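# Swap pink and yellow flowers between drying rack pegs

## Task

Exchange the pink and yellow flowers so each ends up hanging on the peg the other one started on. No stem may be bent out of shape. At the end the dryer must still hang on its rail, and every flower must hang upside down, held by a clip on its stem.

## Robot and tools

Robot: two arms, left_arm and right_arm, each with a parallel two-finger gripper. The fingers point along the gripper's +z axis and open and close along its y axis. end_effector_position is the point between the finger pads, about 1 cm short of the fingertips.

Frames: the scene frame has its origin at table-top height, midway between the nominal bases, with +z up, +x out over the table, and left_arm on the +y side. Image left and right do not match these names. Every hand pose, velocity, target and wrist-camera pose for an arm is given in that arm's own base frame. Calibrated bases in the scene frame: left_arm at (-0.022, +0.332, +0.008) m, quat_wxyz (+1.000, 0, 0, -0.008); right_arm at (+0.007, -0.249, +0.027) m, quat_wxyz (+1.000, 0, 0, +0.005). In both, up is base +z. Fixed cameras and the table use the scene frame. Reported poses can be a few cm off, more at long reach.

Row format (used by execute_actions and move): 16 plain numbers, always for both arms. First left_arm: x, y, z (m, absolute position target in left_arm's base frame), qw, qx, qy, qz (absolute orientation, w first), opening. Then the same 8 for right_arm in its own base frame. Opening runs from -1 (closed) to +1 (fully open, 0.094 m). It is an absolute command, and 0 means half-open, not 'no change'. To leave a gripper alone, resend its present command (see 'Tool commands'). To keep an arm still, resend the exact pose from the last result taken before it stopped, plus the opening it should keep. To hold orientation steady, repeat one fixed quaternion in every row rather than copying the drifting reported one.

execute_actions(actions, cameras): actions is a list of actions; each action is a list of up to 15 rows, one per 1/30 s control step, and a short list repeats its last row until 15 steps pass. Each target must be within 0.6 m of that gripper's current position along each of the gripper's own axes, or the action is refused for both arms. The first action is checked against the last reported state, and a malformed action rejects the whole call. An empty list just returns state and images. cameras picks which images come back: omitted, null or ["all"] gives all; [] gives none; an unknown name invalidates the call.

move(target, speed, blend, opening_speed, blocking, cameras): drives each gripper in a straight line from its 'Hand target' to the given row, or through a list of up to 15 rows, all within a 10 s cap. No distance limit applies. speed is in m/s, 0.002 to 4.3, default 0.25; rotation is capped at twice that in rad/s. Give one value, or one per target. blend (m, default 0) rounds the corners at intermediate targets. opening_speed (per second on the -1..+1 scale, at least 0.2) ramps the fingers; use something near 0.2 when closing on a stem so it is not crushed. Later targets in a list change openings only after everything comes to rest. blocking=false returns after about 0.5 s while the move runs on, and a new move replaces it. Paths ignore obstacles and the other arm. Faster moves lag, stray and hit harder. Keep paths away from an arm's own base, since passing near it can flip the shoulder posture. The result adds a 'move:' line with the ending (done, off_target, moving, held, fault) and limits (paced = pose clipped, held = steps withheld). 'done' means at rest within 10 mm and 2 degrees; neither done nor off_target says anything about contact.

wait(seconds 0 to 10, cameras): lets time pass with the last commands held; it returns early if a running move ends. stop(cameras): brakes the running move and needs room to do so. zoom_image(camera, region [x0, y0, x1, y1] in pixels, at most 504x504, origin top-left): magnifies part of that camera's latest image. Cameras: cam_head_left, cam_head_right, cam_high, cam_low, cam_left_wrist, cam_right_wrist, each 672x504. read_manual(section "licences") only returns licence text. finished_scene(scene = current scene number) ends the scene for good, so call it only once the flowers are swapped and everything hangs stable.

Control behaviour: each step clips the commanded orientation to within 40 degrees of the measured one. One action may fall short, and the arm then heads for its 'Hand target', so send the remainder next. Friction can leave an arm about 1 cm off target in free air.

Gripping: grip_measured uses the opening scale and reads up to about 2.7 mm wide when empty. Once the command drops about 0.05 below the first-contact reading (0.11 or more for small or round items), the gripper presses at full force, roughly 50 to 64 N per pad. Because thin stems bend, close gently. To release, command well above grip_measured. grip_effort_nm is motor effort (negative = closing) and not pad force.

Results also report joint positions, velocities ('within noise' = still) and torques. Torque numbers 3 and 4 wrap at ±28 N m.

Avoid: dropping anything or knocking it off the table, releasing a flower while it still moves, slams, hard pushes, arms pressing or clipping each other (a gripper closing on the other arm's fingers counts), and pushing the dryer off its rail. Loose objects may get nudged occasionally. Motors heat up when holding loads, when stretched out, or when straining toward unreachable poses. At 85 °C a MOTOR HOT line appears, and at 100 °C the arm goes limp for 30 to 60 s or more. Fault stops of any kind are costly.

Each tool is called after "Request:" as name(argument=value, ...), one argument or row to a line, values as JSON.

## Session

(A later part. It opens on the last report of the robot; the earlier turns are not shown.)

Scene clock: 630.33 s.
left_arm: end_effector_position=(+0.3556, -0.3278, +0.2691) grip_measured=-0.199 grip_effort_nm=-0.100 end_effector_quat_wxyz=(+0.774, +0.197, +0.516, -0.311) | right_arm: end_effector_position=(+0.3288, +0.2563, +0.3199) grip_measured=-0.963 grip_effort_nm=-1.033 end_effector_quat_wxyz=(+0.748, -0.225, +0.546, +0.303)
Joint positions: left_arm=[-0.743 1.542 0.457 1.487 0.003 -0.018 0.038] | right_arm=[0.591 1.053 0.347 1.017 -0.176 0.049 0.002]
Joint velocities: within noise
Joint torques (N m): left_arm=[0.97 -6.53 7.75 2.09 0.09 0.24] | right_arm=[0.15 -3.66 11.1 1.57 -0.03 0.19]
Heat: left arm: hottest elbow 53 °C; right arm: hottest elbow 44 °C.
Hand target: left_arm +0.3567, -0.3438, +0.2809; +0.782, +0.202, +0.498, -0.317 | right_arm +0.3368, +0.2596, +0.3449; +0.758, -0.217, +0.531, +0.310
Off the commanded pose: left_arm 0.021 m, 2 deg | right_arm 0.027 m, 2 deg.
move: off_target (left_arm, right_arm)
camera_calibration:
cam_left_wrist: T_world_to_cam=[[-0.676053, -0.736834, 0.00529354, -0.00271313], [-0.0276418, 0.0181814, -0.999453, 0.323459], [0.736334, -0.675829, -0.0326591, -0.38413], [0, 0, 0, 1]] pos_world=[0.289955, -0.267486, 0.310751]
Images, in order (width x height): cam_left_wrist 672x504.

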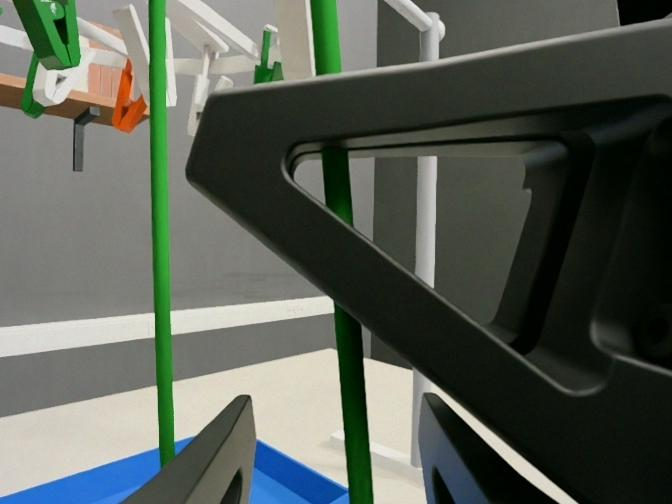

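Request:
move(
  target=[
    [0.325,-0.307,0.281,0.7817,0.2017,0.4980,-0.3166,-0.2,0.338,0.2605,0.345,0.7585,-0.2167,0.5311,0.3095,-0.98],
    [0.325,-0.307,0.281,0.7817,0.2017,0.4980,-0.3166,-0.2,0.338,0.2605,0.345,0.7115,-0.2842,0.4982,0.4059,-0.98],
  ],
  speed=0.08,
  cameras=["cam_left_wrist","cam_right_wrist"],
)

Scene clock: 637.10 s.
left_arm: end_effector_position=(+0.3297, -0.3082, +0.2707) grip_measured=-0.199 grip_effort_nm=-0.100 end_effector_quat_wxyz=(+0.773, +0.202, +0.512, -0.315) | right_arm: end_effector_position=(+0.3260, +0.2586, +0.3215) grip_measured=-0.963 grip_effort_nm=-1.038 end_effector_quat_wxyz=(+0.698, -0.289, +0.516, +0.404)
Joint positions: left_arm=[-0.744 1.469 0.372 1.502 0.016 -0.018 0.038] | right_arm=[0.454 1.117 0.38 1.095 -0.551 0.208 0.002]
Joint velocities: within noise
Joint torques (N m): left_arm=[2.32 -7.71 4.55 2.51 0.13 0.15] | right_arm=[-0.21 -3.37 10.85 2.36 0.05 0.2]
Heat: left arm: hottest elbow 52 °C; right arm: hottest elbow 45 °C.
Hand target: left_arm +0.3250, -0.3070, +0.2808; +0.782, +0.202, +0.498, -0.317 | right_arm +0.3368, +0.2597, +0.3447; +0.711, -0.285, +0.498, +0.406
Off the commanded pose: left_arm 0.011 m, 2 deg | right_arm 0.026 m, 3 deg.
move: off_target (left_arm, right_arm)
camera_calibration:
cam_left_wrist: T_world_to_cam=[[-0.686163, -0.727448, -0.000756716, 0.00218767], [-0.0213218, 0.0211514, -0.999549, 0.322871], [0.727136, -0.685837, -0.0300238, -0.352591], [0, 0, 0, 1]] pos_world=[0.264767, -0.247058, 0.312141]
cam_right_wrist: T_world_to_cam=[[0.863232, -0.504796, -0.00330385, -0.150894], [-0.0654146, -0.105369, -0.992279, 0.408785], [0.500551, 0.856784, -0.123979, -0.258026], [0, 0, 0, 1]] pos_world=[0.286152, 0.187975, 0.37314]
Images, in order (width x height): cam_left_wrist 672x504, cam_right_wrist 672x504.

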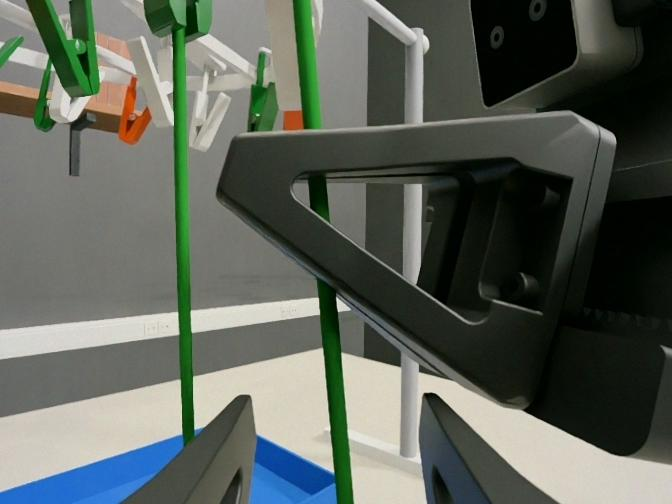

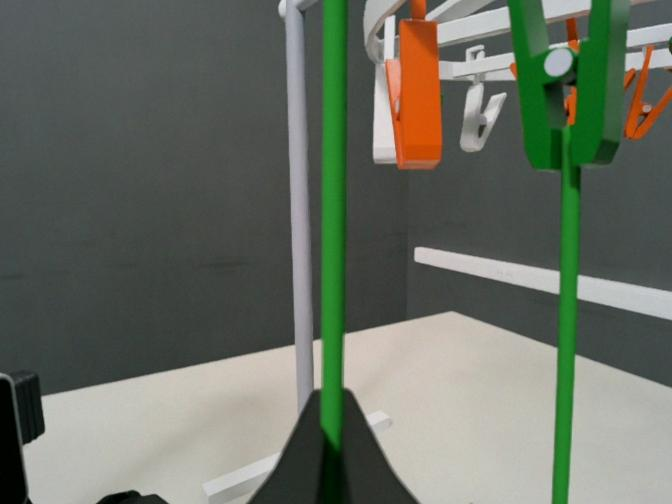

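Request:
move(
  target=[
    [0.325,-0.307,0.281,0.7817,0.2017,0.4980,-0.3166,-0.2,0.338,0.2605,0.363,0.7115,-0.2842,0.4982,0.4059,-0.98],
    [0.347,-0.334,0.281,0.7817,0.2017,0.4980,-0.3166,-0.2,0.338,0.2605,0.363,0.7115,-0.2842,0.4982,0.4059,-0.98],
  ],
  speed=0.06,
  cameras=["cam_left_wrist","cam_right_wrist"],
)

Request:
zoom_image(
  camera="cam_left_wrist",
  region=[230, 360, 450, 504],
)

Scene clock: 641.97 s.
left_arm: end_effector_position=(+0.3419, -0.3234, +0.2729) grip_measured=-0.199 grip_effort_nm=-0.100 end_effector_quat_wxyz=(+0.776, +0.201, +0.508, -0.315) | right_arm: end_effector_position=(+0.3276, +0.2594, +0.3383) grip_measured=-0.963 grip_effort_nm=-1.033 end_effector_quat_wxyz=(+0.700, -0.289, +0.512, +0.404)
Joint positions: left_arm=[-0.754 1.514 0.425 1.502 0.008 -0.013 0.038] | right_arm=[0.453 1.081 0.409 1.042 -0.552 0.21 0.002]
Joint velocities: within noise
Joint torques (N m): left_arm=[1.85 -6.12 7.2 1.87 -0.07 0.19] | right_arm=[-0.09 -4.42 11.14 1.48 0.08 0.19]
Heat: left arm: hottest elbow 51 °C; right arm: hottest elbow 45 °C.
Hand target: left_arm +0.3466, -0.3337, +0.2810; +0.782, +0.202, +0.498, -0.317 | right_arm +0.3367, +0.2597, +0.3628; +0.712, -0.284, +0.498, +0.406
Off the commanded pose: left_arm 0.014 m, 1 deg | right_arm 0.027 m, 2 deg.
move: off_target (left_arm, right_arm)
camera_calibration:
cam_left_wrist: T_world_to_cam=[[-0.686009, -0.727591, -0.0013994, -0.000431997], [-0.0139725, 0.0150969, -0.999788, 0.321176], [0.727458, -0.685845, -0.0205229, -0.374428], [0, 0, 0, 1]] pos_world=[0.276572, -0.261963, 0.313423]
cam_right_wrist: T_world_to_cam=[[0.863704, -0.503998, 0.00102247, -0.153729], [-0.0572519, -0.100128, -0.993326, 0.421972], [0.500737, 0.857881, -0.115336, -0.260646], [0, 0, 0, 1]] pos_world=[0.28745, 0.188375, 0.389251]
Images, in order (width x height): cam_left_wrist 672x504, cam_right_wrist 672x504.

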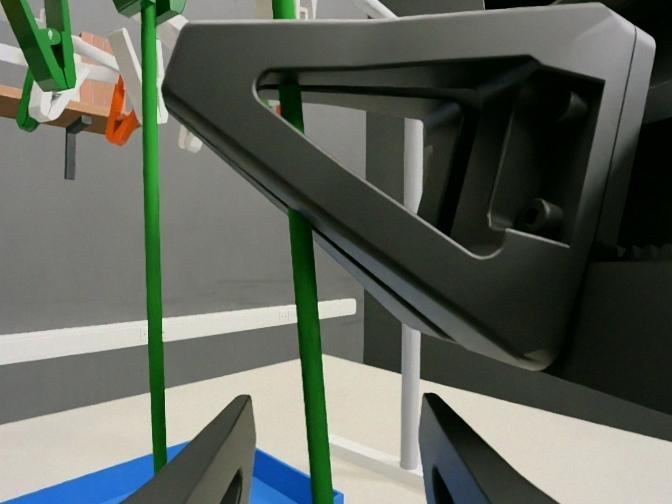

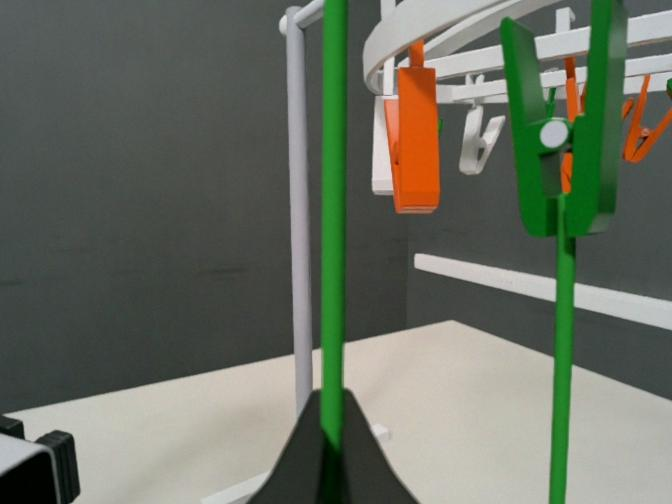

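Scaled by 2.291 from the camera's 672x504 image, which has a finer 960x720 frame.

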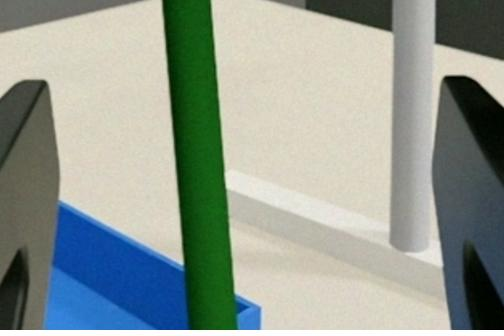

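Request:
move(
  target=[0.362,-0.342,0.281,0.7817,0.2017,0.4980,-0.3166,-0.2,0.338,0.2605,0.363,0.7115,-0.2842,0.4982,0.4059,-0.98],
  speed=0.06,
  cameras=["cam_left_wrist","cam_right_wrist"],
)

Request:
zoom_image(
  camera="cam_left_wrist",
  region=[230, 360, 450, 504],
)

Scene clock: 644.83 s.
left_arm: end_effector_position=(+0.3522, -0.3346, +0.2753) grip_measured=-0.199 grip_effort_nm=-0.100 end_effector_quat_wxyz=(+0.778, +0.202, +0.503, -0.318) | right_arm: end_effector_position=(+0.3277, +0.2594, +0.3381) grip_measured=-0.963 grip_effort_nm=-1.043 end_effector_quat_wxyz=(+0.700, -0.289, +0.513, +0.404)
Joint positions: left_arm=[-0.754 1.547 0.469 1.502 0.015 -0.013 0.038] | right_arm=[0.453 1.081 0.409 1.041 -0.552 0.21 0.002]
Joint velocities: within noise
Joint torques (N m): left_arm=[2.84 -6.71 7.3 1.39 0.14 0.11] | right_arm=[-0.03 -4.48 11.23 1.44 0.09 0.18]
Heat: left arm: hottest elbow 51 °C; right arm: hottest elbow 46 °C.
Hand target: left_arm +0.3616, -0.3416, +0.2809; +0.782, +0.202, +0.498, -0.316 | right_arm +0.3367, +0.2597, +0.3628; +0.712, -0.284, +0.498, +0.406
Off the commanded pose: left_arm 0.013 m, 1 deg | right_arm 0.027 m, 2 deg.
move: off_target (left_arm, right_arm)
camera_calibration:
cam_left_wrist: T_world_to_cam=[[-0.690356, -0.723453, -0.00491386, 0.00234595], [-0.00398923, 0.0105985, -0.999936, 0.318916], [0.723459, -0.690292, -0.0102028, -0.392547], [0, 0, 0, 1]] pos_world=[0.286883, -0.272655, 0.314902]
cam_right_wrist: T_world_to_cam=[[0.863698, -0.504009, 0.000619613, -0.153519], [-0.0579024, -0.100446, -0.993256, 0.422102], [0.500672, 0.857838, -0.115938, -0.260482], [0, 0, 0, 1]] pos_world=[0.287451, 0.188475, 0.38915]
Images, in order (width x height): cam_left_wrist 672x504, cam_right_wrist 672x504.

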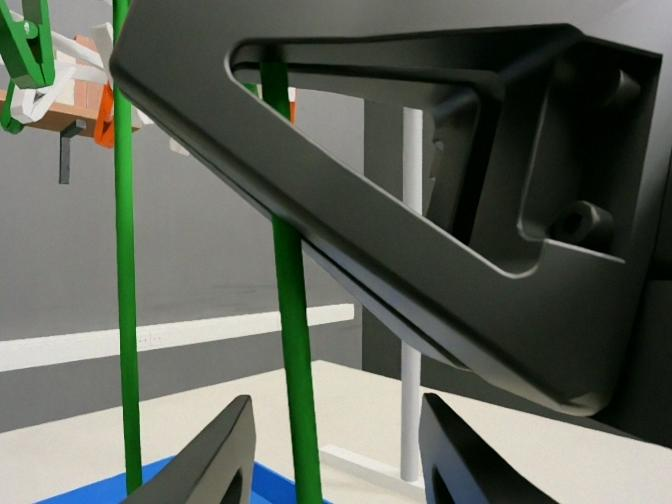

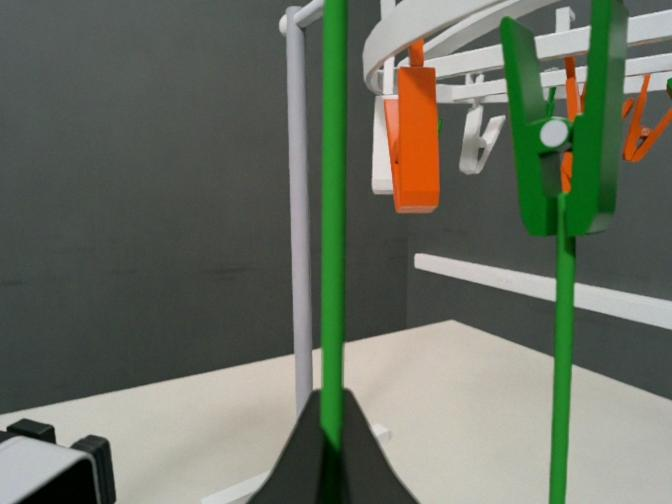

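Scaled by 2.291 from the camera's 672x504 image, which has a finer 960x720 frame.

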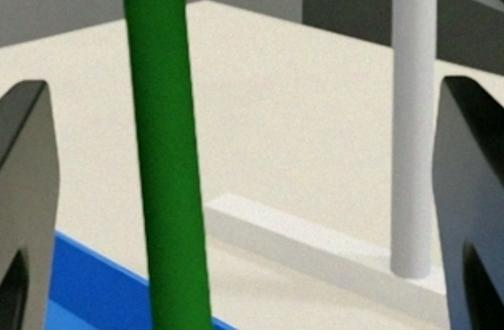

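Request:
move(
  target=[0.367,-0.335,0.279,0.7817,0.2017,0.4980,-0.3166,-0.2,0.338,0.2605,0.363,0.7115,-0.2842,0.4982,0.4059,-0.98],
  speed=0.06,
  cameras=["cam_left_wrist"],
)

Request:
zoom_image(
  camera="cam_left_wrist",
  region=[230, 360, 450, 504],
)

Scene clock: 648.27 s.
left_arm: end_effector_position=(+0.3565, -0.3313, +0.2729) grip_measured=-0.199 grip_effort_nm=-0.095 end_effector_quat_wxyz=(+0.777, +0.207, +0.504, -0.316) | right_arm: end_effector_position=(+0.3277, +0.2594, +0.3381) grip_measured=-0.963 grip_effort_nm=-1.033 end_effector_quat_wxyz=(+0.700, -0.289, +0.513, +0.404)
Joint positions: left_arm=[-0.734 1.552 0.47 1.502 0.038 -0.013 0.038] | right_arm=[0.453 1.081 0.409 1.041 -0.552 0.21 0.002]
Joint velocities: within noise
Joint torques (N m): left_arm=[3.08 -6.71 6.99 1.78 0.16 -0.02] | right_arm=[-0.26 -4.48 11.18 1.4 0.08 0.18]
Heat: left arm: hottest elbow 51 °C; right arm: hottest elbow 46 °C.
Hand target: left_arm +0.3667, -0.3346, +0.2789; +0.782, +0.202, +0.498, -0.316 | right_arm +0.3367, +0.2597, +0.3628; +0.712, -0.284, +0.498, +0.406
Off the commanded pose: left_arm 0.013 m, 1 deg | right_arm 0.027 m, 2 deg.
move: off_target (left_arm, right_arm)
camera_calibration:
cam_left_wrist: T_world_to_cam=[[-0.691576, -0.722163, -0.0142173, 0.0110321], [-0.00125307, 0.0208829, -0.999781, 0.31893], [0.722302, -0.691407, -0.015347, -0.391882], [0, 0, 0, 1]] pos_world=[0.291086, -0.269643, 0.313002]
Images, in order (width x height): cam_left_wrist 672x504.

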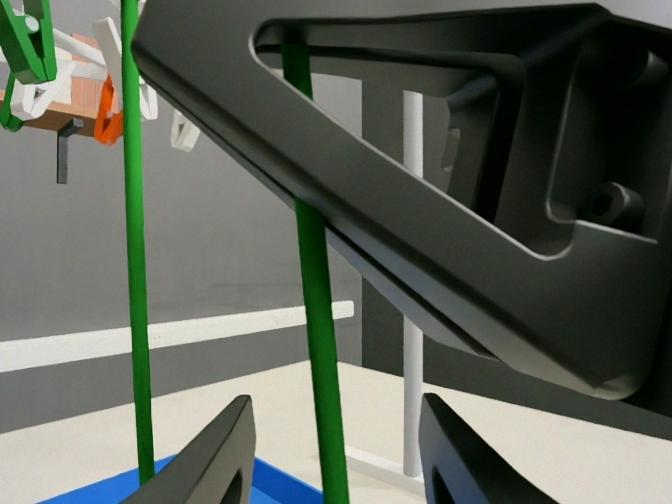

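Scaled by 2.291 from the camera's 672x504 image, which has a finer 960x720 frame.

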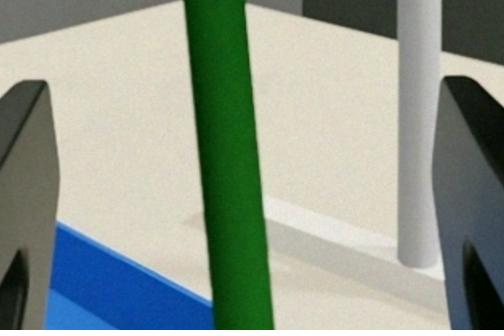

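Request:
move(
  target=[0.367,-0.335,0.279,0.7817,0.2017,0.4980,-0.3166,-0.98,0.338,0.2605,0.363,0.7115,-0.2842,0.4982,0.4059,-0.98],
  opening_speed=0.7,
  cameras=["cam_left_wrist","cam_right_wrist"],
)

Scene clock: 652.10 s.
left_arm: end_effector_position=(+0.3571, -0.3307, +0.2727) grip_measured=-0.970 grip_effort_nm=-0.501 end_effector_quat_wxyz=(+0.777, +0.207, +0.504, -0.315) | right_arm: end_effector_position=(+0.3277, +0.2594, +0.3381) grip_measured=-0.963 grip_effort_nm=-1.038 end_effector_quat_wxyz=(+0.700, -0.289, +0.513, +0.404)
Joint positions: left_arm=[-0.733 1.553 0.47 1.502 0.038 -0.013 0.001] | right_arm=[0.453 1.081 0.409 1.041 -0.552 0.21 0.002]
Joint velocities: within noise
Joint torques (N m): left_arm=[3.19 -6.71 6.99 1.78 0.12 -0.01] | right_arm=[-0.15 -4.48 11.19 1.46 0.09 0.18]
Heat: left arm: hottest elbow 50 °C; right arm: hottest elbow 47 °C.
Hand target: left_arm +0.3666, -0.3347, +0.2789; +0.782, +0.202, +0.498, -0.317 | right_arm +0.3367, +0.2597, +0.3628; +0.712, -0.284, +0.498, +0.406
Off the commanded pose: left_arm 0.012 m, 1 deg | right_arm 0.027 m, 2 deg.
move: off_target (left_arm, right_arm)
camera_calibration:
cam_left_wrist: T_world_to_cam=[[-0.690664, -0.723047, -0.0136684, 0.0111993], [-0.00195021, 0.0207627, -0.999783, 0.318891], [0.723173, -0.690487, -0.0157501, -0.391785], [0, 0, 0, 1]] pos_world=[0.291685, -0.269046, 0.312804]
cam_right_wrist: T_world_to_cam=[[0.863698, -0.504009, 0.000619613, -0.153519], [-0.0579024, -0.100446, -0.993256, 0.422102], [0.500672, 0.857838, -0.115938, -0.260482], [0, 0, 0, 1]] pos_world=[0.287451, 0.188475, 0.38915]
Images, in order (width x height): cam_left_wrist 672x504, cam_right_wrist 672x504.

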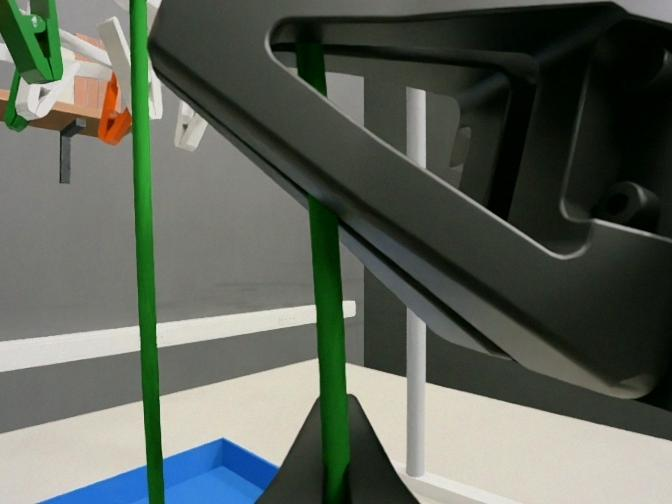

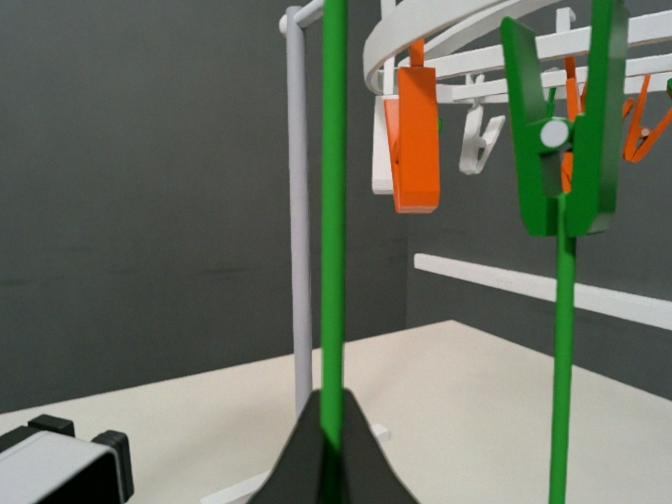

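Request:
move(
  target=[0.367,-0.335,0.279,0.7817,0.2017,0.4980,-0.3166,-1.0,0.338,0.2605,0.363,0.7115,-0.2842,0.4982,0.4059,-0.98],
  opening_speed=0.7,
  cameras=[],
)

Scene clock: 654.63 s.
left_arm: end_effector_position=(+0.3571, -0.3307, +0.2727) grip_measured=-0.986 grip_effort_nm=-0.779 end_effector_quat_wxyz=(+0.777, +0.206, +0.504, -0.316) | right_arm: end_effector_position=(+0.3277, +0.2594, +0.3381) grip_measured=-0.963 grip_effort_nm=-1.028 end_effector_quat_wxyz=(+0.700, -0.289, +0.513, +0.404)
Joint positions: left_arm=[-0.733 1.553 0.47 1.502 0.038 -0.014 0.001] | right_arm=[0.453 1.081 0.409 1.041 -0.552 0.21 0.002]
Joint velocities: within noise
Joint torques (N m): left_arm=[3.08 -6.77 6.99 1.78 0.12 0] | right_arm=[-0.15 -4.37 11.21 1.43 0.09 0.19]
Heat: left arm: hottest elbow 50 °C; right arm: hottest elbow 47 °C.
Hand target: left_arm +0.3666, -0.3347, +0.2789; +0.782, +0.202, +0.498, -0.317 | right_arm +0.3367, +0.2597, +0.3628; +0.712, -0.284, +0.498, +0.406
Off the commanded pose: left_arm 0.012 m, 1 deg | right_arm 0.027 m, 2 deg.
move: off_target (left_arm, right_arm)
No camera images: "cameras" was empty.

Request:
wait(
  seconds=0,
  cameras=["cam_left_wrist","cam_right_wrist"],
)

Request:
zoom_image(
  camera="cam_left_wrist",
  region=[270, 384, 410, 504],
)

Request:
zoom_image(
  camera="cam_right_wrist",
  region=[270, 384, 410, 504],
)

Scene clock: 658.60 s.
left_arm: end_effector_position=(+0.3571, -0.3307, +0.2727) grip_measured=-0.986 grip_effort_nm=-0.774 end_effector_quat_wxyz=(+0.777, +0.206, +0.504, -0.316) | right_arm: end_effector_position=(+0.3277, +0.2594, +0.3381) grip_measured=-0.963 grip_effort_nm=-1.033 end_effector_quat_wxyz=(+0.700, -0.289, +0.513, +0.404)
Joint positions: left_arm=[-0.733 1.553 0.47 1.502 0.038 -0.015 0.001] | right_arm=[0.453 1.081 0.409 1.041 -0.552 0.21 0.002]
Joint velocities: within noise
Joint torques (N m): left_arm=[3.14 -6.83 6.99 1.77 0.12 0.01] | right_arm=[-0.03 -4.42 11.19 1.44 0.1 0.18]
Heat: left arm: hottest elbow 50 °C; right arm: hottest elbow 47 °C.
Hand target: left_arm +0.3666, -0.3347, +0.2789; +0.782, +0.202, +0.498, -0.317 | right_arm +0.3367, +0.2597, +0.3628; +0.712, -0.284, +0.498, +0.406
Tool commands: left_gripper/opening=-1.0 right_gripper/opening=-0.98
Off the commanded pose: left_arm 0.012 m, 1 deg | right_arm 0.027 m, 2 deg.
camera_calibration:
cam_left_wrist: T_world_to_cam=[[-0.691078, -0.722671, -0.012534, 0.0111355], [-0.00272733, 0.0199486, -0.999797, 0.318904], [0.722775, -0.690904, -0.015757, -0.39185], [0, 0, 0, 1]] pos_world=[0.291785, -0.269045, 0.312805]
cam_right_wrist: T_world_to_cam=[[0.863698, -0.504009, 0.000619613, -0.153519], [-0.0579024, -0.100446, -0.993256, 0.422102], [0.500672, 0.857838, -0.115938, -0.260482], [0, 0, 0, 1]] pos_world=[0.287451, 0.188475, 0.38915]
Images, in order (width x height): cam_left_wrist 672x504, cam_right_wrist 672x504.

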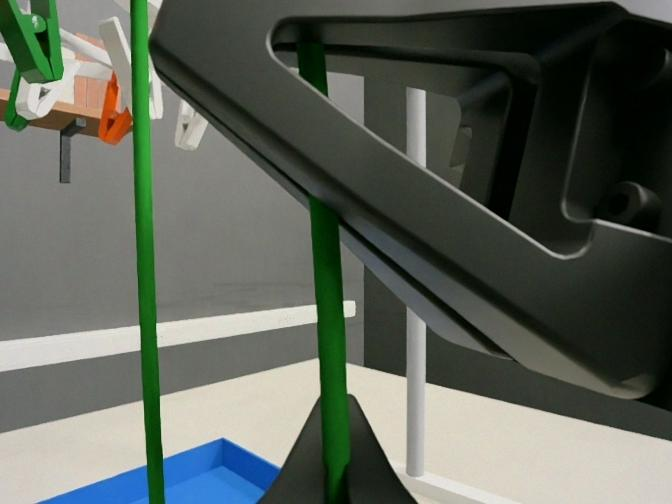

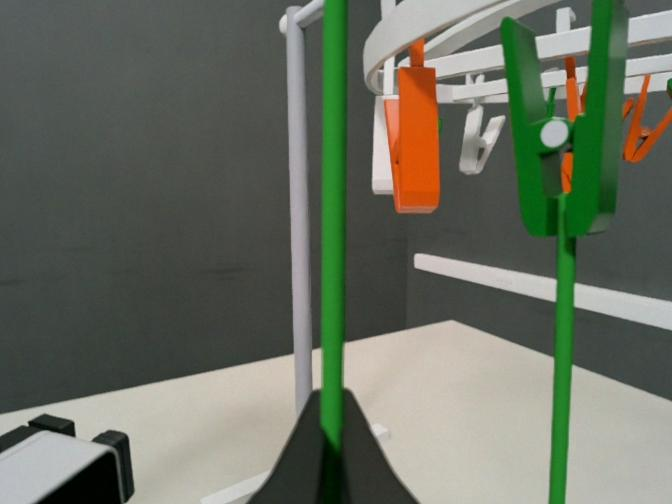

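Scaled by 3.600 from the camera's 672x504 image, which has a finer 960x720 frame.

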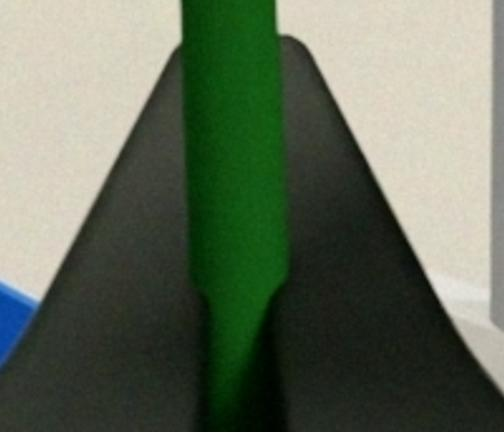

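Scaled by 3.600 from the camera's 672x504 image, which has a finer 960x720 frame.

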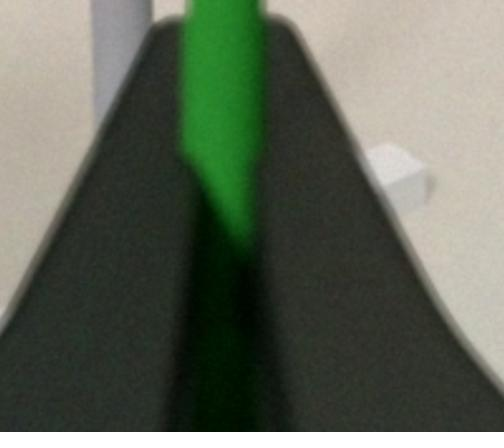

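Request:
move(
  target=[
    [0.367,-0.335,0.279,0.7817,0.2017,0.4980,-0.3166,-1.0,0.338,0.2605,0.363,0.7115,-0.2842,0.4982,0.4059,-0.5],
    [0.367,-0.335,0.279,0.7817,0.2017,0.4980,-0.3166,-1.0,0.280,0.163,0.363,0.7115,-0.2842,0.4982,0.4059,-0.5],
  ],
  speed=0.1,
  opening_speed=0.7,
  cameras=["cam_head_left","cam_left_wrist","cam_right_wrist"],
)

Scene clock: 666.37 s.
left_arm: end_effector_position=(+0.3574, -0.3304, +0.2726) grip_measured=-0.986 grip_effort_nm=-0.779 end_effector_quat_wxyz=(+0.777, +0.206, +0.504, -0.316) | right_arm: end_effector_position=(+0.2809, +0.1660, +0.3683) grip_measured=-0.501 grip_effort_nm=0.076 end_effector_quat_wxyz=(+0.715, -0.291, +0.492, +0.402)
Joint positions: left_arm=[-0.732 1.553 0.47 1.502 0.038 -0.015 0.001] | right_arm=[0.133 0.77 0.302 1.011 -0.836 0.399 0.023]
Joint velocities: within noise
Joint torques (N m): left_arm=[3.08 -6.77 6.99 1.78 0.11 0.01] | right_arm=[-0.21 -0.09 7.21 1.54 0.18 0.23]
Heat: left arm: hottest elbow 49 °C; right arm: hottest elbow 48 °C.
Hand target: left_arm +0.3667, -0.3346, +0.2788; +0.782, +0.202, +0.498, -0.317 | right_arm +0.2800, +0.1631, +0.3631; +0.712, -0.284, +0.498, +0.406
Off the commanded pose: left_arm 0.012 m, 1 deg | right_arm 0.006 m, 1 deg.
move: off_target (left_arm)
camera_calibration:
cam_left_wrist: T_world_to_cam=[[-0.690622, -0.723112, -0.0122647, 0.0111488], [-0.00321672, 0.0200296, -0.999794, 0.318966], [0.723209, -0.69044, -0.0161589, -0.391807], [0, 0, 0, 1]] pos_world=[0.292084, -0.268847, 0.312706]
cam_right_wrist: T_world_to_cam=[[0.862386, -0.505316, 0.0307579, -0.170797], [-0.0113271, -0.0800008, -0.99673, 0.424778], [0.506125, 0.859218, -0.0747153, -0.170378], [0, 0, 0, 1]] pos_world=[0.238337, 0.0940679, 0.415913]
Images, in order (width x height): cam_head_left 672x504, cam_left_wrist 672x504, cam_right_wrist 672x504.

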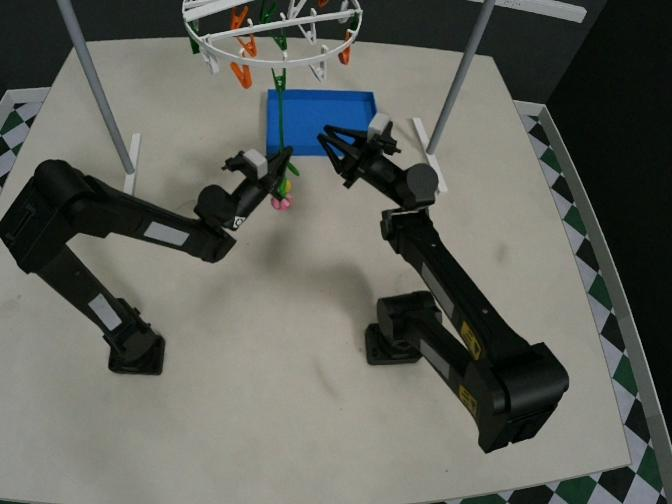

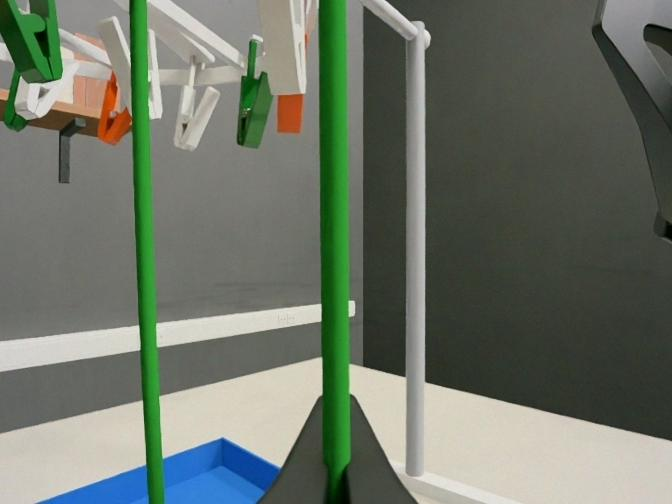

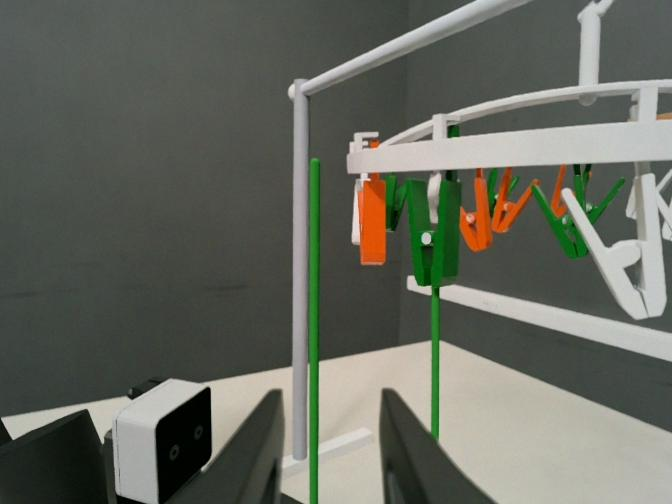

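Request:
move(
  target=[
    [0.355,-0.325,0.19,0.7981,0.1295,0.5588,-0.1850,-1.0,0.371,0.059,0.43,0.7115,-0.2842,0.4982,0.4059,0.1],
    [0.42,-0.395,0.165,0.7981,0.1295,0.5588,-0.1850,-1.0,0.371,0.059,0.43,0.7600,-0.2664,0.5370,0.2520,0.1],
  ],
  speed=0.12,
  opening_speed=0.7,
  cameras=["cam_head_left","cam_left_wrist","cam_right_wrist"],
)

Scene clock: 682.10 s.
left_arm: end_effector_position=(+0.4141, -0.3899, +0.1600) grip_measured=-0.986 grip_effort_nm=-0.774 end_effector_quat_wxyz=(+0.773, +0.140, +0.591, -0.181) | right_arm: end_effector_position=(+0.3724, +0.0551, +0.4245) grip_measured=+0.099 grip_effort_nm=0.066 end_effector_quat_wxyz=(+0.757, -0.258, +0.543, +0.256)
Joint positions: left_arm=[-0.871 1.947 0.689 1.546 -0.394 0.116 0.001] | right_arm=[-0.23 0.884 0.552 0.825 -0.942 0.292 0.052]
Joint velocities: within noise
Joint torques (N m): left_arm=[2.78 -10.52 5.52 2.73 0.2 0.17] | right_arm=[1.44 -3.08 9.24 1.14 0.32 -0.12]
Heat: left arm: hottest elbow 48 °C; right arm: hottest elbow 46 °C.
Hand target: left_arm +0.4199, -0.3950, +0.1654; +0.782, +0.135, +0.580, -0.182 | right_arm +0.3709, +0.0589, +0.4301; +0.760, -0.266, +0.537, +0.252
Off the commanded pose: left_arm 0.009 m, 5 deg | right_arm 0.007 m, 1 deg.
joint sent to its limit (left arm) — joint 4 (wrist pitch), upper limit. The joint targets are off in orientation, not in position.
move: off_target (left_arm)
camera_calibration:
cam_left_wrist: T_world_to_cam=[[-0.437179, -0.899254, -0.0147485, -0.167267], [-0.145402, 0.0868519, -0.985553, 0.290442], [0.887543, -0.428719, -0.168723, -0.417232], [0, 0, 0, 1]] pos_world=[0.339417, -0.354516, 0.213383]
cam_right_wrist: T_world_to_cam=[[0.669847, -0.732296, 0.122668, -0.26227], [-0.0249043, -0.187275, -0.981992, 0.477641], [0.742081, 0.654729, -0.143683, -0.164519], [0, 0, 0, 1]] pos_world=[0.309662, 0.00510701, 0.477573]
Images, in order (width x height): cam_head_left 672x504, cam_left_wrist 672x504, cam_right_wrist 672x504.

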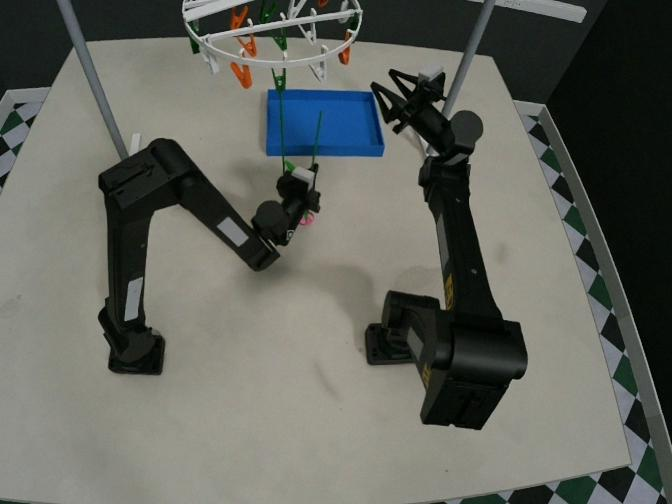

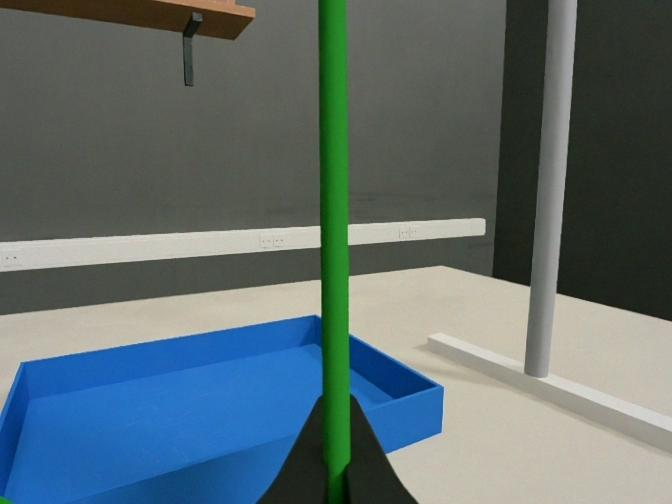

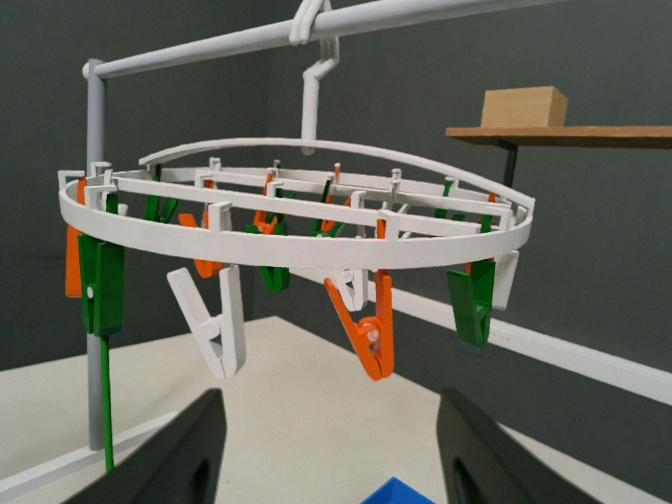

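Request:
move(
  target=[0.42,-0.395,0.165,0.7981,0.1295,0.5588,-0.1850,-1.0,0.407,0.058,0.40,0.7236,-0.2496,0.5552,0.3253,0.1],
  speed=0.12,
  cameras=["cam_right_wrist"],
)

Scene clock: 696.23 s.
left_arm: end_effector_position=(+0.4142, -0.3899, +0.1601) grip_measured=-0.986 grip_effort_nm=-0.779 end_effector_quat_wxyz=(+0.774, +0.140, +0.591, -0.181) | right_arm: end_effector_position=(+0.4016, +0.0548, +0.3824) grip_measured=+0.099 grip_effort_nm=0.071 end_effector_quat_wxyz=(+0.718, -0.241, +0.568, +0.323)
Joint positions: left_arm=[-0.871 1.947 0.689 1.546 -0.394 0.116 0.001] | right_arm=[-0.229 1.058 0.552 0.966 -1.003 0.418 0.052]
Joint velocities: within noise
Joint torques (N m): left_arm=[2.78 -10.46 5.53 2.71 0.2 0.16] | right_arm=[1.38 -3.66 10.88 2.02 0.17 0.18]
Heat: left arm: hottest elbow 47 °C; right arm: hottest elbow 44 °C.
Hand target: left_arm +0.4199, -0.3950, +0.1654; +0.782, +0.135, +0.580, -0.182 | right_arm +0.4063, +0.0578, +0.3997; +0.723, -0.250, +0.556, +0.325
Off the commanded pose: left_arm 0.009 m, 5 deg | right_arm 0.019 m, 2 deg.
joint sent to its limit (left arm) — joint 4 (wrist pitch), upper limit. The joint targets are off in orientation, not in position.
move: off_target (left_arm, right_arm)
camera_calibration:
cam_right_wrist: T_world_to_cam=[[0.738925, -0.673697, -0.0110902, -0.256702], [-0.133522, -0.130277, -0.982446, 0.47769], [0.660426, 0.727434, -0.186218, -0.146969], [0, 0, 0, 1]] pos_world=[0.350528, -0.00379688, 0.439089]
Images, in order (width x height): cam_right_wrist 672x504.

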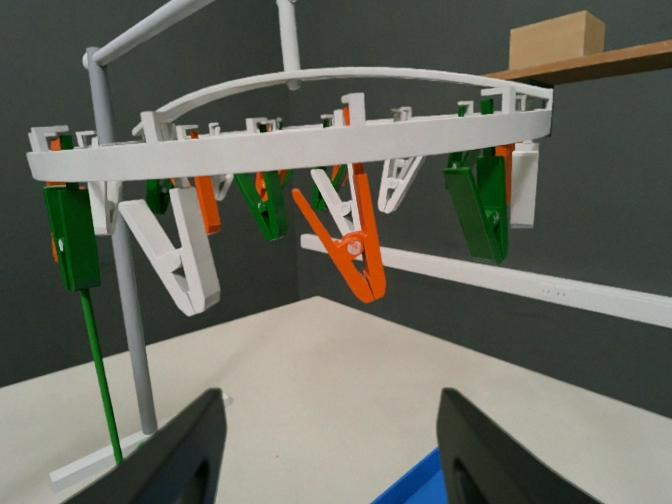

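Request:
move(
  target=[0.42,-0.395,0.165,0.7981,0.1295,0.5588,-0.1850,-1.0,0.447,0.103,0.441,0.7236,-0.2496,0.5552,0.3253,0.1],
  speed=0.08,
  cameras=["cam_right_wrist"],
)

Scene clock: 701.60 s.
left_arm: end_effector_position=(+0.4142, -0.3899, +0.1601) grip_measured=-0.986 grip_effort_nm=-0.774 end_effector_quat_wxyz=(+0.774, +0.140, +0.591, -0.180) | right_arm: end_effector_position=(+0.4379, +0.0990, +0.4166) grip_measured=+0.099 grip_effort_nm=0.066 end_effector_quat_wxyz=(+0.712, -0.235, +0.571, +0.334)
Joint positions: left_arm=[-0.871 1.947 0.689 1.546 -0.394 0.117 0.001] | right_arm=[-0.073 1.084 0.686 0.773 -0.866 0.339 0.052]
Joint velocities: within noise
Joint torques (N m): left_arm=[2.78 -10.52 5.52 2.73 0.19 0.17] | right_arm=[1.49 -4.89 12.75 1.25 0.26 -0.12]
Heat: left arm: hottest elbow 47 °C; right arm: hottest elbow 44 °C.
Hand target: left_arm +0.4199, -0.3950, +0.1654; +0.782, +0.135, +0.580, -0.182 | right_arm +0.4454, +0.1026, +0.4405; +0.724, -0.249, +0.555, +0.326
Off the commanded pose: left_arm 0.009 m, 5 deg | right_arm 0.026 m, 3 deg.
joint sent to its limit (left arm) — joint 4 (wrist pitch), upper limit. The joint targets are off in orientation, not in position.
move: off_target (left_arm, right_arm)
camera_calibration:
cam_right_wrist: T_world_to_cam=[[0.746727, -0.664168, -0.0357618, -0.247429], [-0.150792, -0.116679, -0.981656, 0.527819], [0.647812, 0.738421, -0.187279, -0.191849], [0, 0, 0, 1]] pos_world=[0.388635, 0.0389168, 0.473359]
Images, in order (width x height): cam_right_wrist 672x504.

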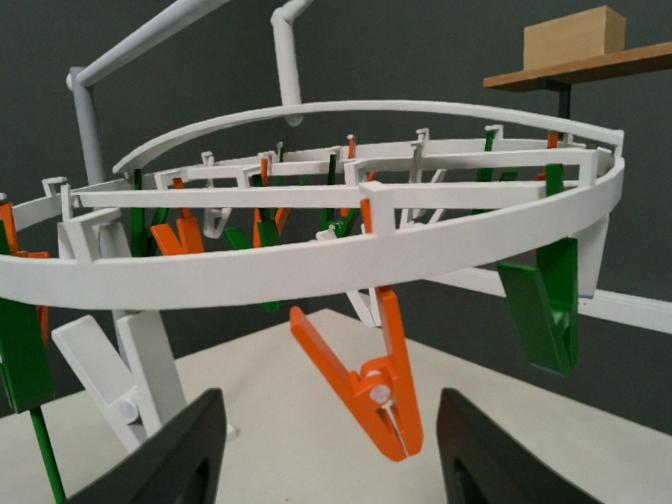

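Request:
move(
  target=[0.42,-0.395,0.165,0.7981,0.1295,0.5588,-0.1850,-1.0,0.478,0.133,0.444,0.7236,-0.2496,0.5552,0.3253,0.1],
  speed=0.05,
  cameras=["cam_right_wrist"],
)

Request:
zoom_image(
  camera="cam_right_wrist",
  region=[200, 300, 470, 504],
)

Scene clock: 709.87 s.
left_arm: end_effector_position=(+0.4142, -0.3899, +0.1601) grip_measured=-0.986 grip_effort_nm=-0.779 end_effector_quat_wxyz=(+0.774, +0.140, +0.591, -0.180) | right_arm: end_effector_position=(+0.4685, +0.1281, +0.4199) grip_measured=+0.099 grip_effort_nm=0.071 end_effector_quat_wxyz=(+0.712, -0.237, +0.571, +0.333)
Joint positions: left_arm=[-0.871 1.947 0.689 1.546 -0.394 0.117 0.001] | right_arm=[0.015 1.165 0.76 0.744 -0.786 0.289 0.052]
Joint velocities: within noise
Joint torques (N m): left_arm=[2.78 -10.52 5.53 2.73 0.2 0.17] | right_arm=[1.32 -6.59 12.83 1.35 0.21 -0.12]
Heat: left arm: hottest elbow 47 °C; right arm: hottest elbow 45 °C.
Hand target: left_arm +0.4199, -0.3950, +0.1654; +0.782, +0.135, +0.580, -0.182 | right_arm +0.4764, +0.1325, +0.4434; +0.724, -0.249, +0.555, +0.325
Off the commanded pose: left_arm 0.009 m, 5 deg | right_arm 0.026 m, 3 deg.
joint sent to its limit (left arm) — joint 4 (wrist pitch), upper limit. The joint targets are off in orientation, not in position.
move: off_target (left_arm, right_arm)
camera_calibration:
cam_right_wrist: T_world_to_cam=[[0.746869, -0.664146, -0.0331073, -0.252023], [-0.150242, -0.120037, -0.981335, 0.539037], [0.647776, 0.737903, -0.189435, -0.231593], [0, 0, 0, 1]] pos_world=[0.419235, 0.0682176, 0.476761]
Images, in order (width x height): cam_right_wrist 672x504.

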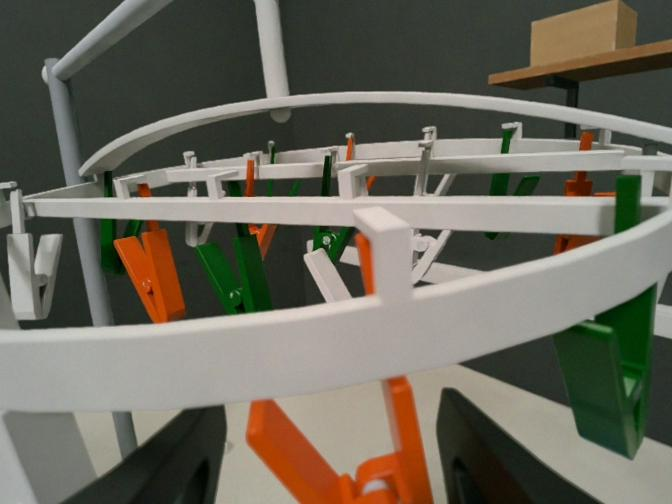

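Scaled by 1.867 from the camera's 672x504 image, which has a finer 960x720 frame.

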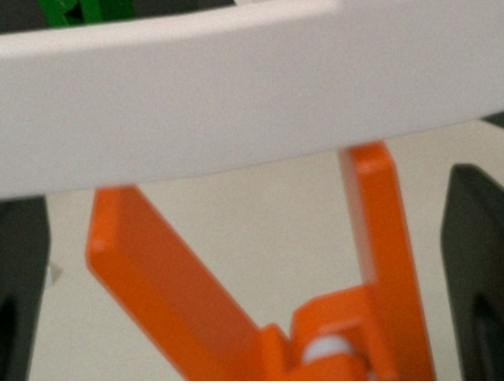

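Request:
move(
  target=[0.42,-0.395,0.165,0.7981,0.1295,0.5588,-0.1850,-1.0,0.478,0.133,0.444,0.7236,-0.2496,0.5552,0.3253,-0.65],
  opening_speed=0.3,
  cameras=["cam_right_wrist","cam_left_wrist"],
)

Request:
zoom_image(
  camera="cam_right_wrist",
  region=[230, 360, 450, 504],
)

Scene clock: 716.17 s.
left_arm: end_effector_position=(+0.4142, -0.3899, +0.1601) grip_measured=-0.986 grip_effort_nm=-0.779 end_effector_quat_wxyz=(+0.774, +0.140, +0.591, -0.180) | right_arm: end_effector_position=(+0.4686, +0.1281, +0.4199) grip_measured=-0.572 grip_effort_nm=-1.009 end_effector_quat_wxyz=(+0.712, -0.237, +0.571, +0.332)
Joint positions: left_arm=[-0.871 1.947 0.689 1.546 -0.394 0.117 0.001] | right_arm=[0.015 1.165 0.761 0.743 -0.786 0.288 0.02]
Joint velocities: within noise
Joint torques (N m): left_arm=[2.78 -10.46 5.53 2.71 0.2 0.17] | right_arm=[1.32 -6.65 12.83 1.35 0.22 -0.12]
Heat: left arm: hottest elbow 46 °C; right arm: hottest elbow 45 °C.
Hand target: left_arm +0.4199, -0.3950, +0.1654; +0.782, +0.135, +0.580, -0.182 | right_arm +0.4765, +0.1325, +0.4435; +0.724, -0.249, +0.555, +0.325
Off the commanded pose: left_arm 0.009 m, 5 deg | right_arm 0.026 m, 3 deg.
joint sent to its limit (left arm) — joint 4 (wrist pitch), upper limit. The joint targets are off in orientation, not in position.
move: off_target (left_arm, right_arm)
camera_calibration:
cam_left_wrist: T_world_to_cam=[[-0.437016, -0.899323, -0.0153623, -0.167304], [-0.144875, 0.0872362, -0.985597, 0.290515], [0.88771, -0.428496, -0.168413, -0.417302], [0, 0, 0, 1]] pos_world=[0.339417, -0.354616, 0.213481]
cam_right_wrist: T_world_to_cam=[[0.746705, -0.664372, -0.0322756, -0.25241], [-0.149863, -0.120763, -0.981304, 0.538929], [0.648053, 0.737581, -0.189739, -0.231607], [0, 0, 0, 1]] pos_world=[0.419335, 0.0682174, 0.476761]
Images, in order (width x height): cam_left_wrist 672x504, cam_right_wrist 672x504.

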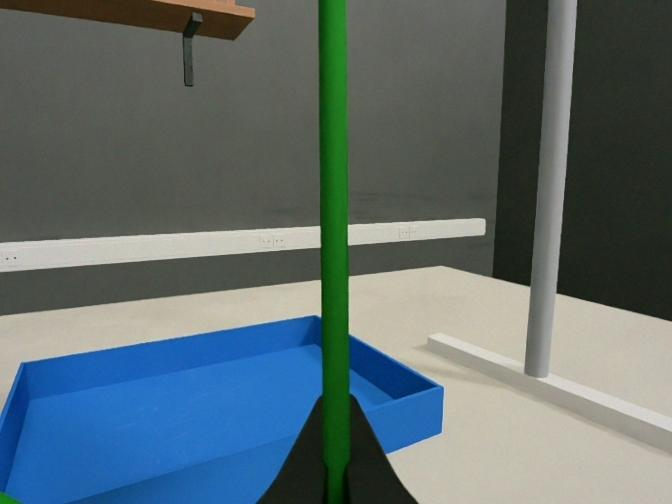

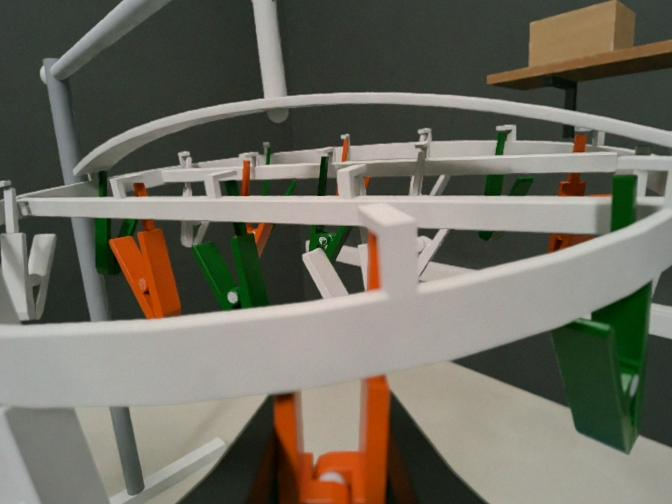

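Scaled by 2.291 from the camera's 672x504 image, which has a finer 960x720 frame.

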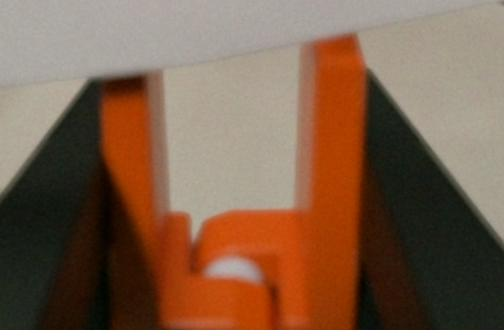

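Request:
move(
  target=[
    [0.42,-0.395,0.165,0.7981,0.1295,0.5588,-0.1850,-1.0,0.478,0.133,0.444,0.7236,-0.2496,0.5552,0.3253,0.1],
    [0.42,-0.395,0.165,0.7981,0.1295,0.5588,-0.1850,-1.0,0.444,0.094,0.436,0.7236,-0.2496,0.5552,0.3253,0.1],
    [0.42,-0.395,0.165,0.7981,0.1295,0.5588,-0.1850,-1.0,0.444,0.094,0.43,0.6102,-0.3047,0.6777,0.2743,0.1],
  ],
  opening_speed=0.5,
  speed=0.1,
  cameras=["cam_right_wrist"],
)

Scene clock: 731.47 s.
left_arm: end_effector_position=(+0.4142, -0.3899, +0.1601) grip_measured=-0.986 grip_effort_nm=-0.779 end_effector_quat_wxyz=(+0.774, +0.140, +0.591, -0.180) | right_arm: end_effector_position=(+0.4383, +0.0978, +0.3945) grip_measured=+0.099 grip_effort_nm=0.076 end_effector_quat_wxyz=(+0.588, -0.291, +0.696, +0.293)
Joint positions: left_arm=[-0.871 1.947 0.689 1.546 -0.394 0.117 0.001] | right_arm=[-0.094 1.011 0.874 -0.099 -0.94 -0.126 0.052]
Joint velocities: within noise
Joint torques (N m): left_arm=[2.78 -10.46 5.52 2.71 0.2 0.16] | right_arm=[-0.09 -6.36 13.86 1.46 -0.09 -0.15]
Heat: left arm: hottest elbow 46 °C; right arm: hottest elbow 47 °C.
Hand target: left_arm +0.4199, -0.3950, +0.1654; +0.782, +0.135, +0.580, -0.182 | right_arm +0.4421, +0.0939, +0.4295; +0.611, -0.304, +0.678, +0.274
Off the commanded pose: left_arm 0.009 m, 5 deg | right_arm 0.036 m, 4 deg.
joint sent to its limit (left arm) — joint 4 (wrist pitch), upper limit. The joint targets are off in orientation, not in position.
move: off_target (left_arm, right_arm)
camera_calibration:
cam_right_wrist: T_world_to_cam=[[0.754787, -0.653472, -0.0571931, -0.245436], [-0.387795, -0.374194, -0.842374, 0.580074], [0.529066, 0.657992, -0.53585, 0.00199387], [0, 0, 0, 1]] pos_world=[0.409147, 0.0553626, 0.47567]
Images, in order (width x height): cam_right_wrist 672x504.

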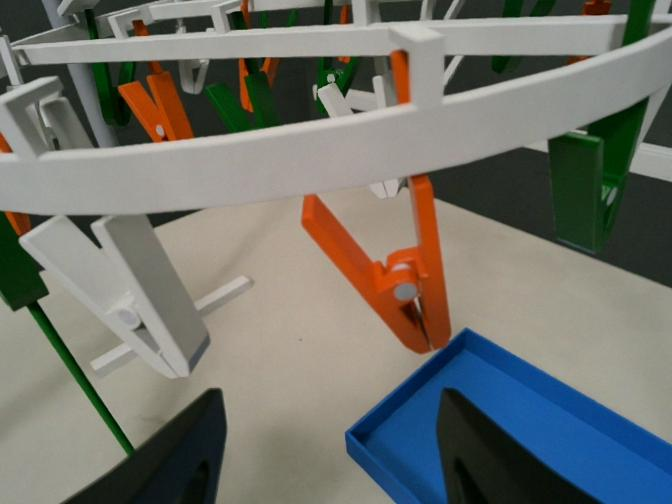

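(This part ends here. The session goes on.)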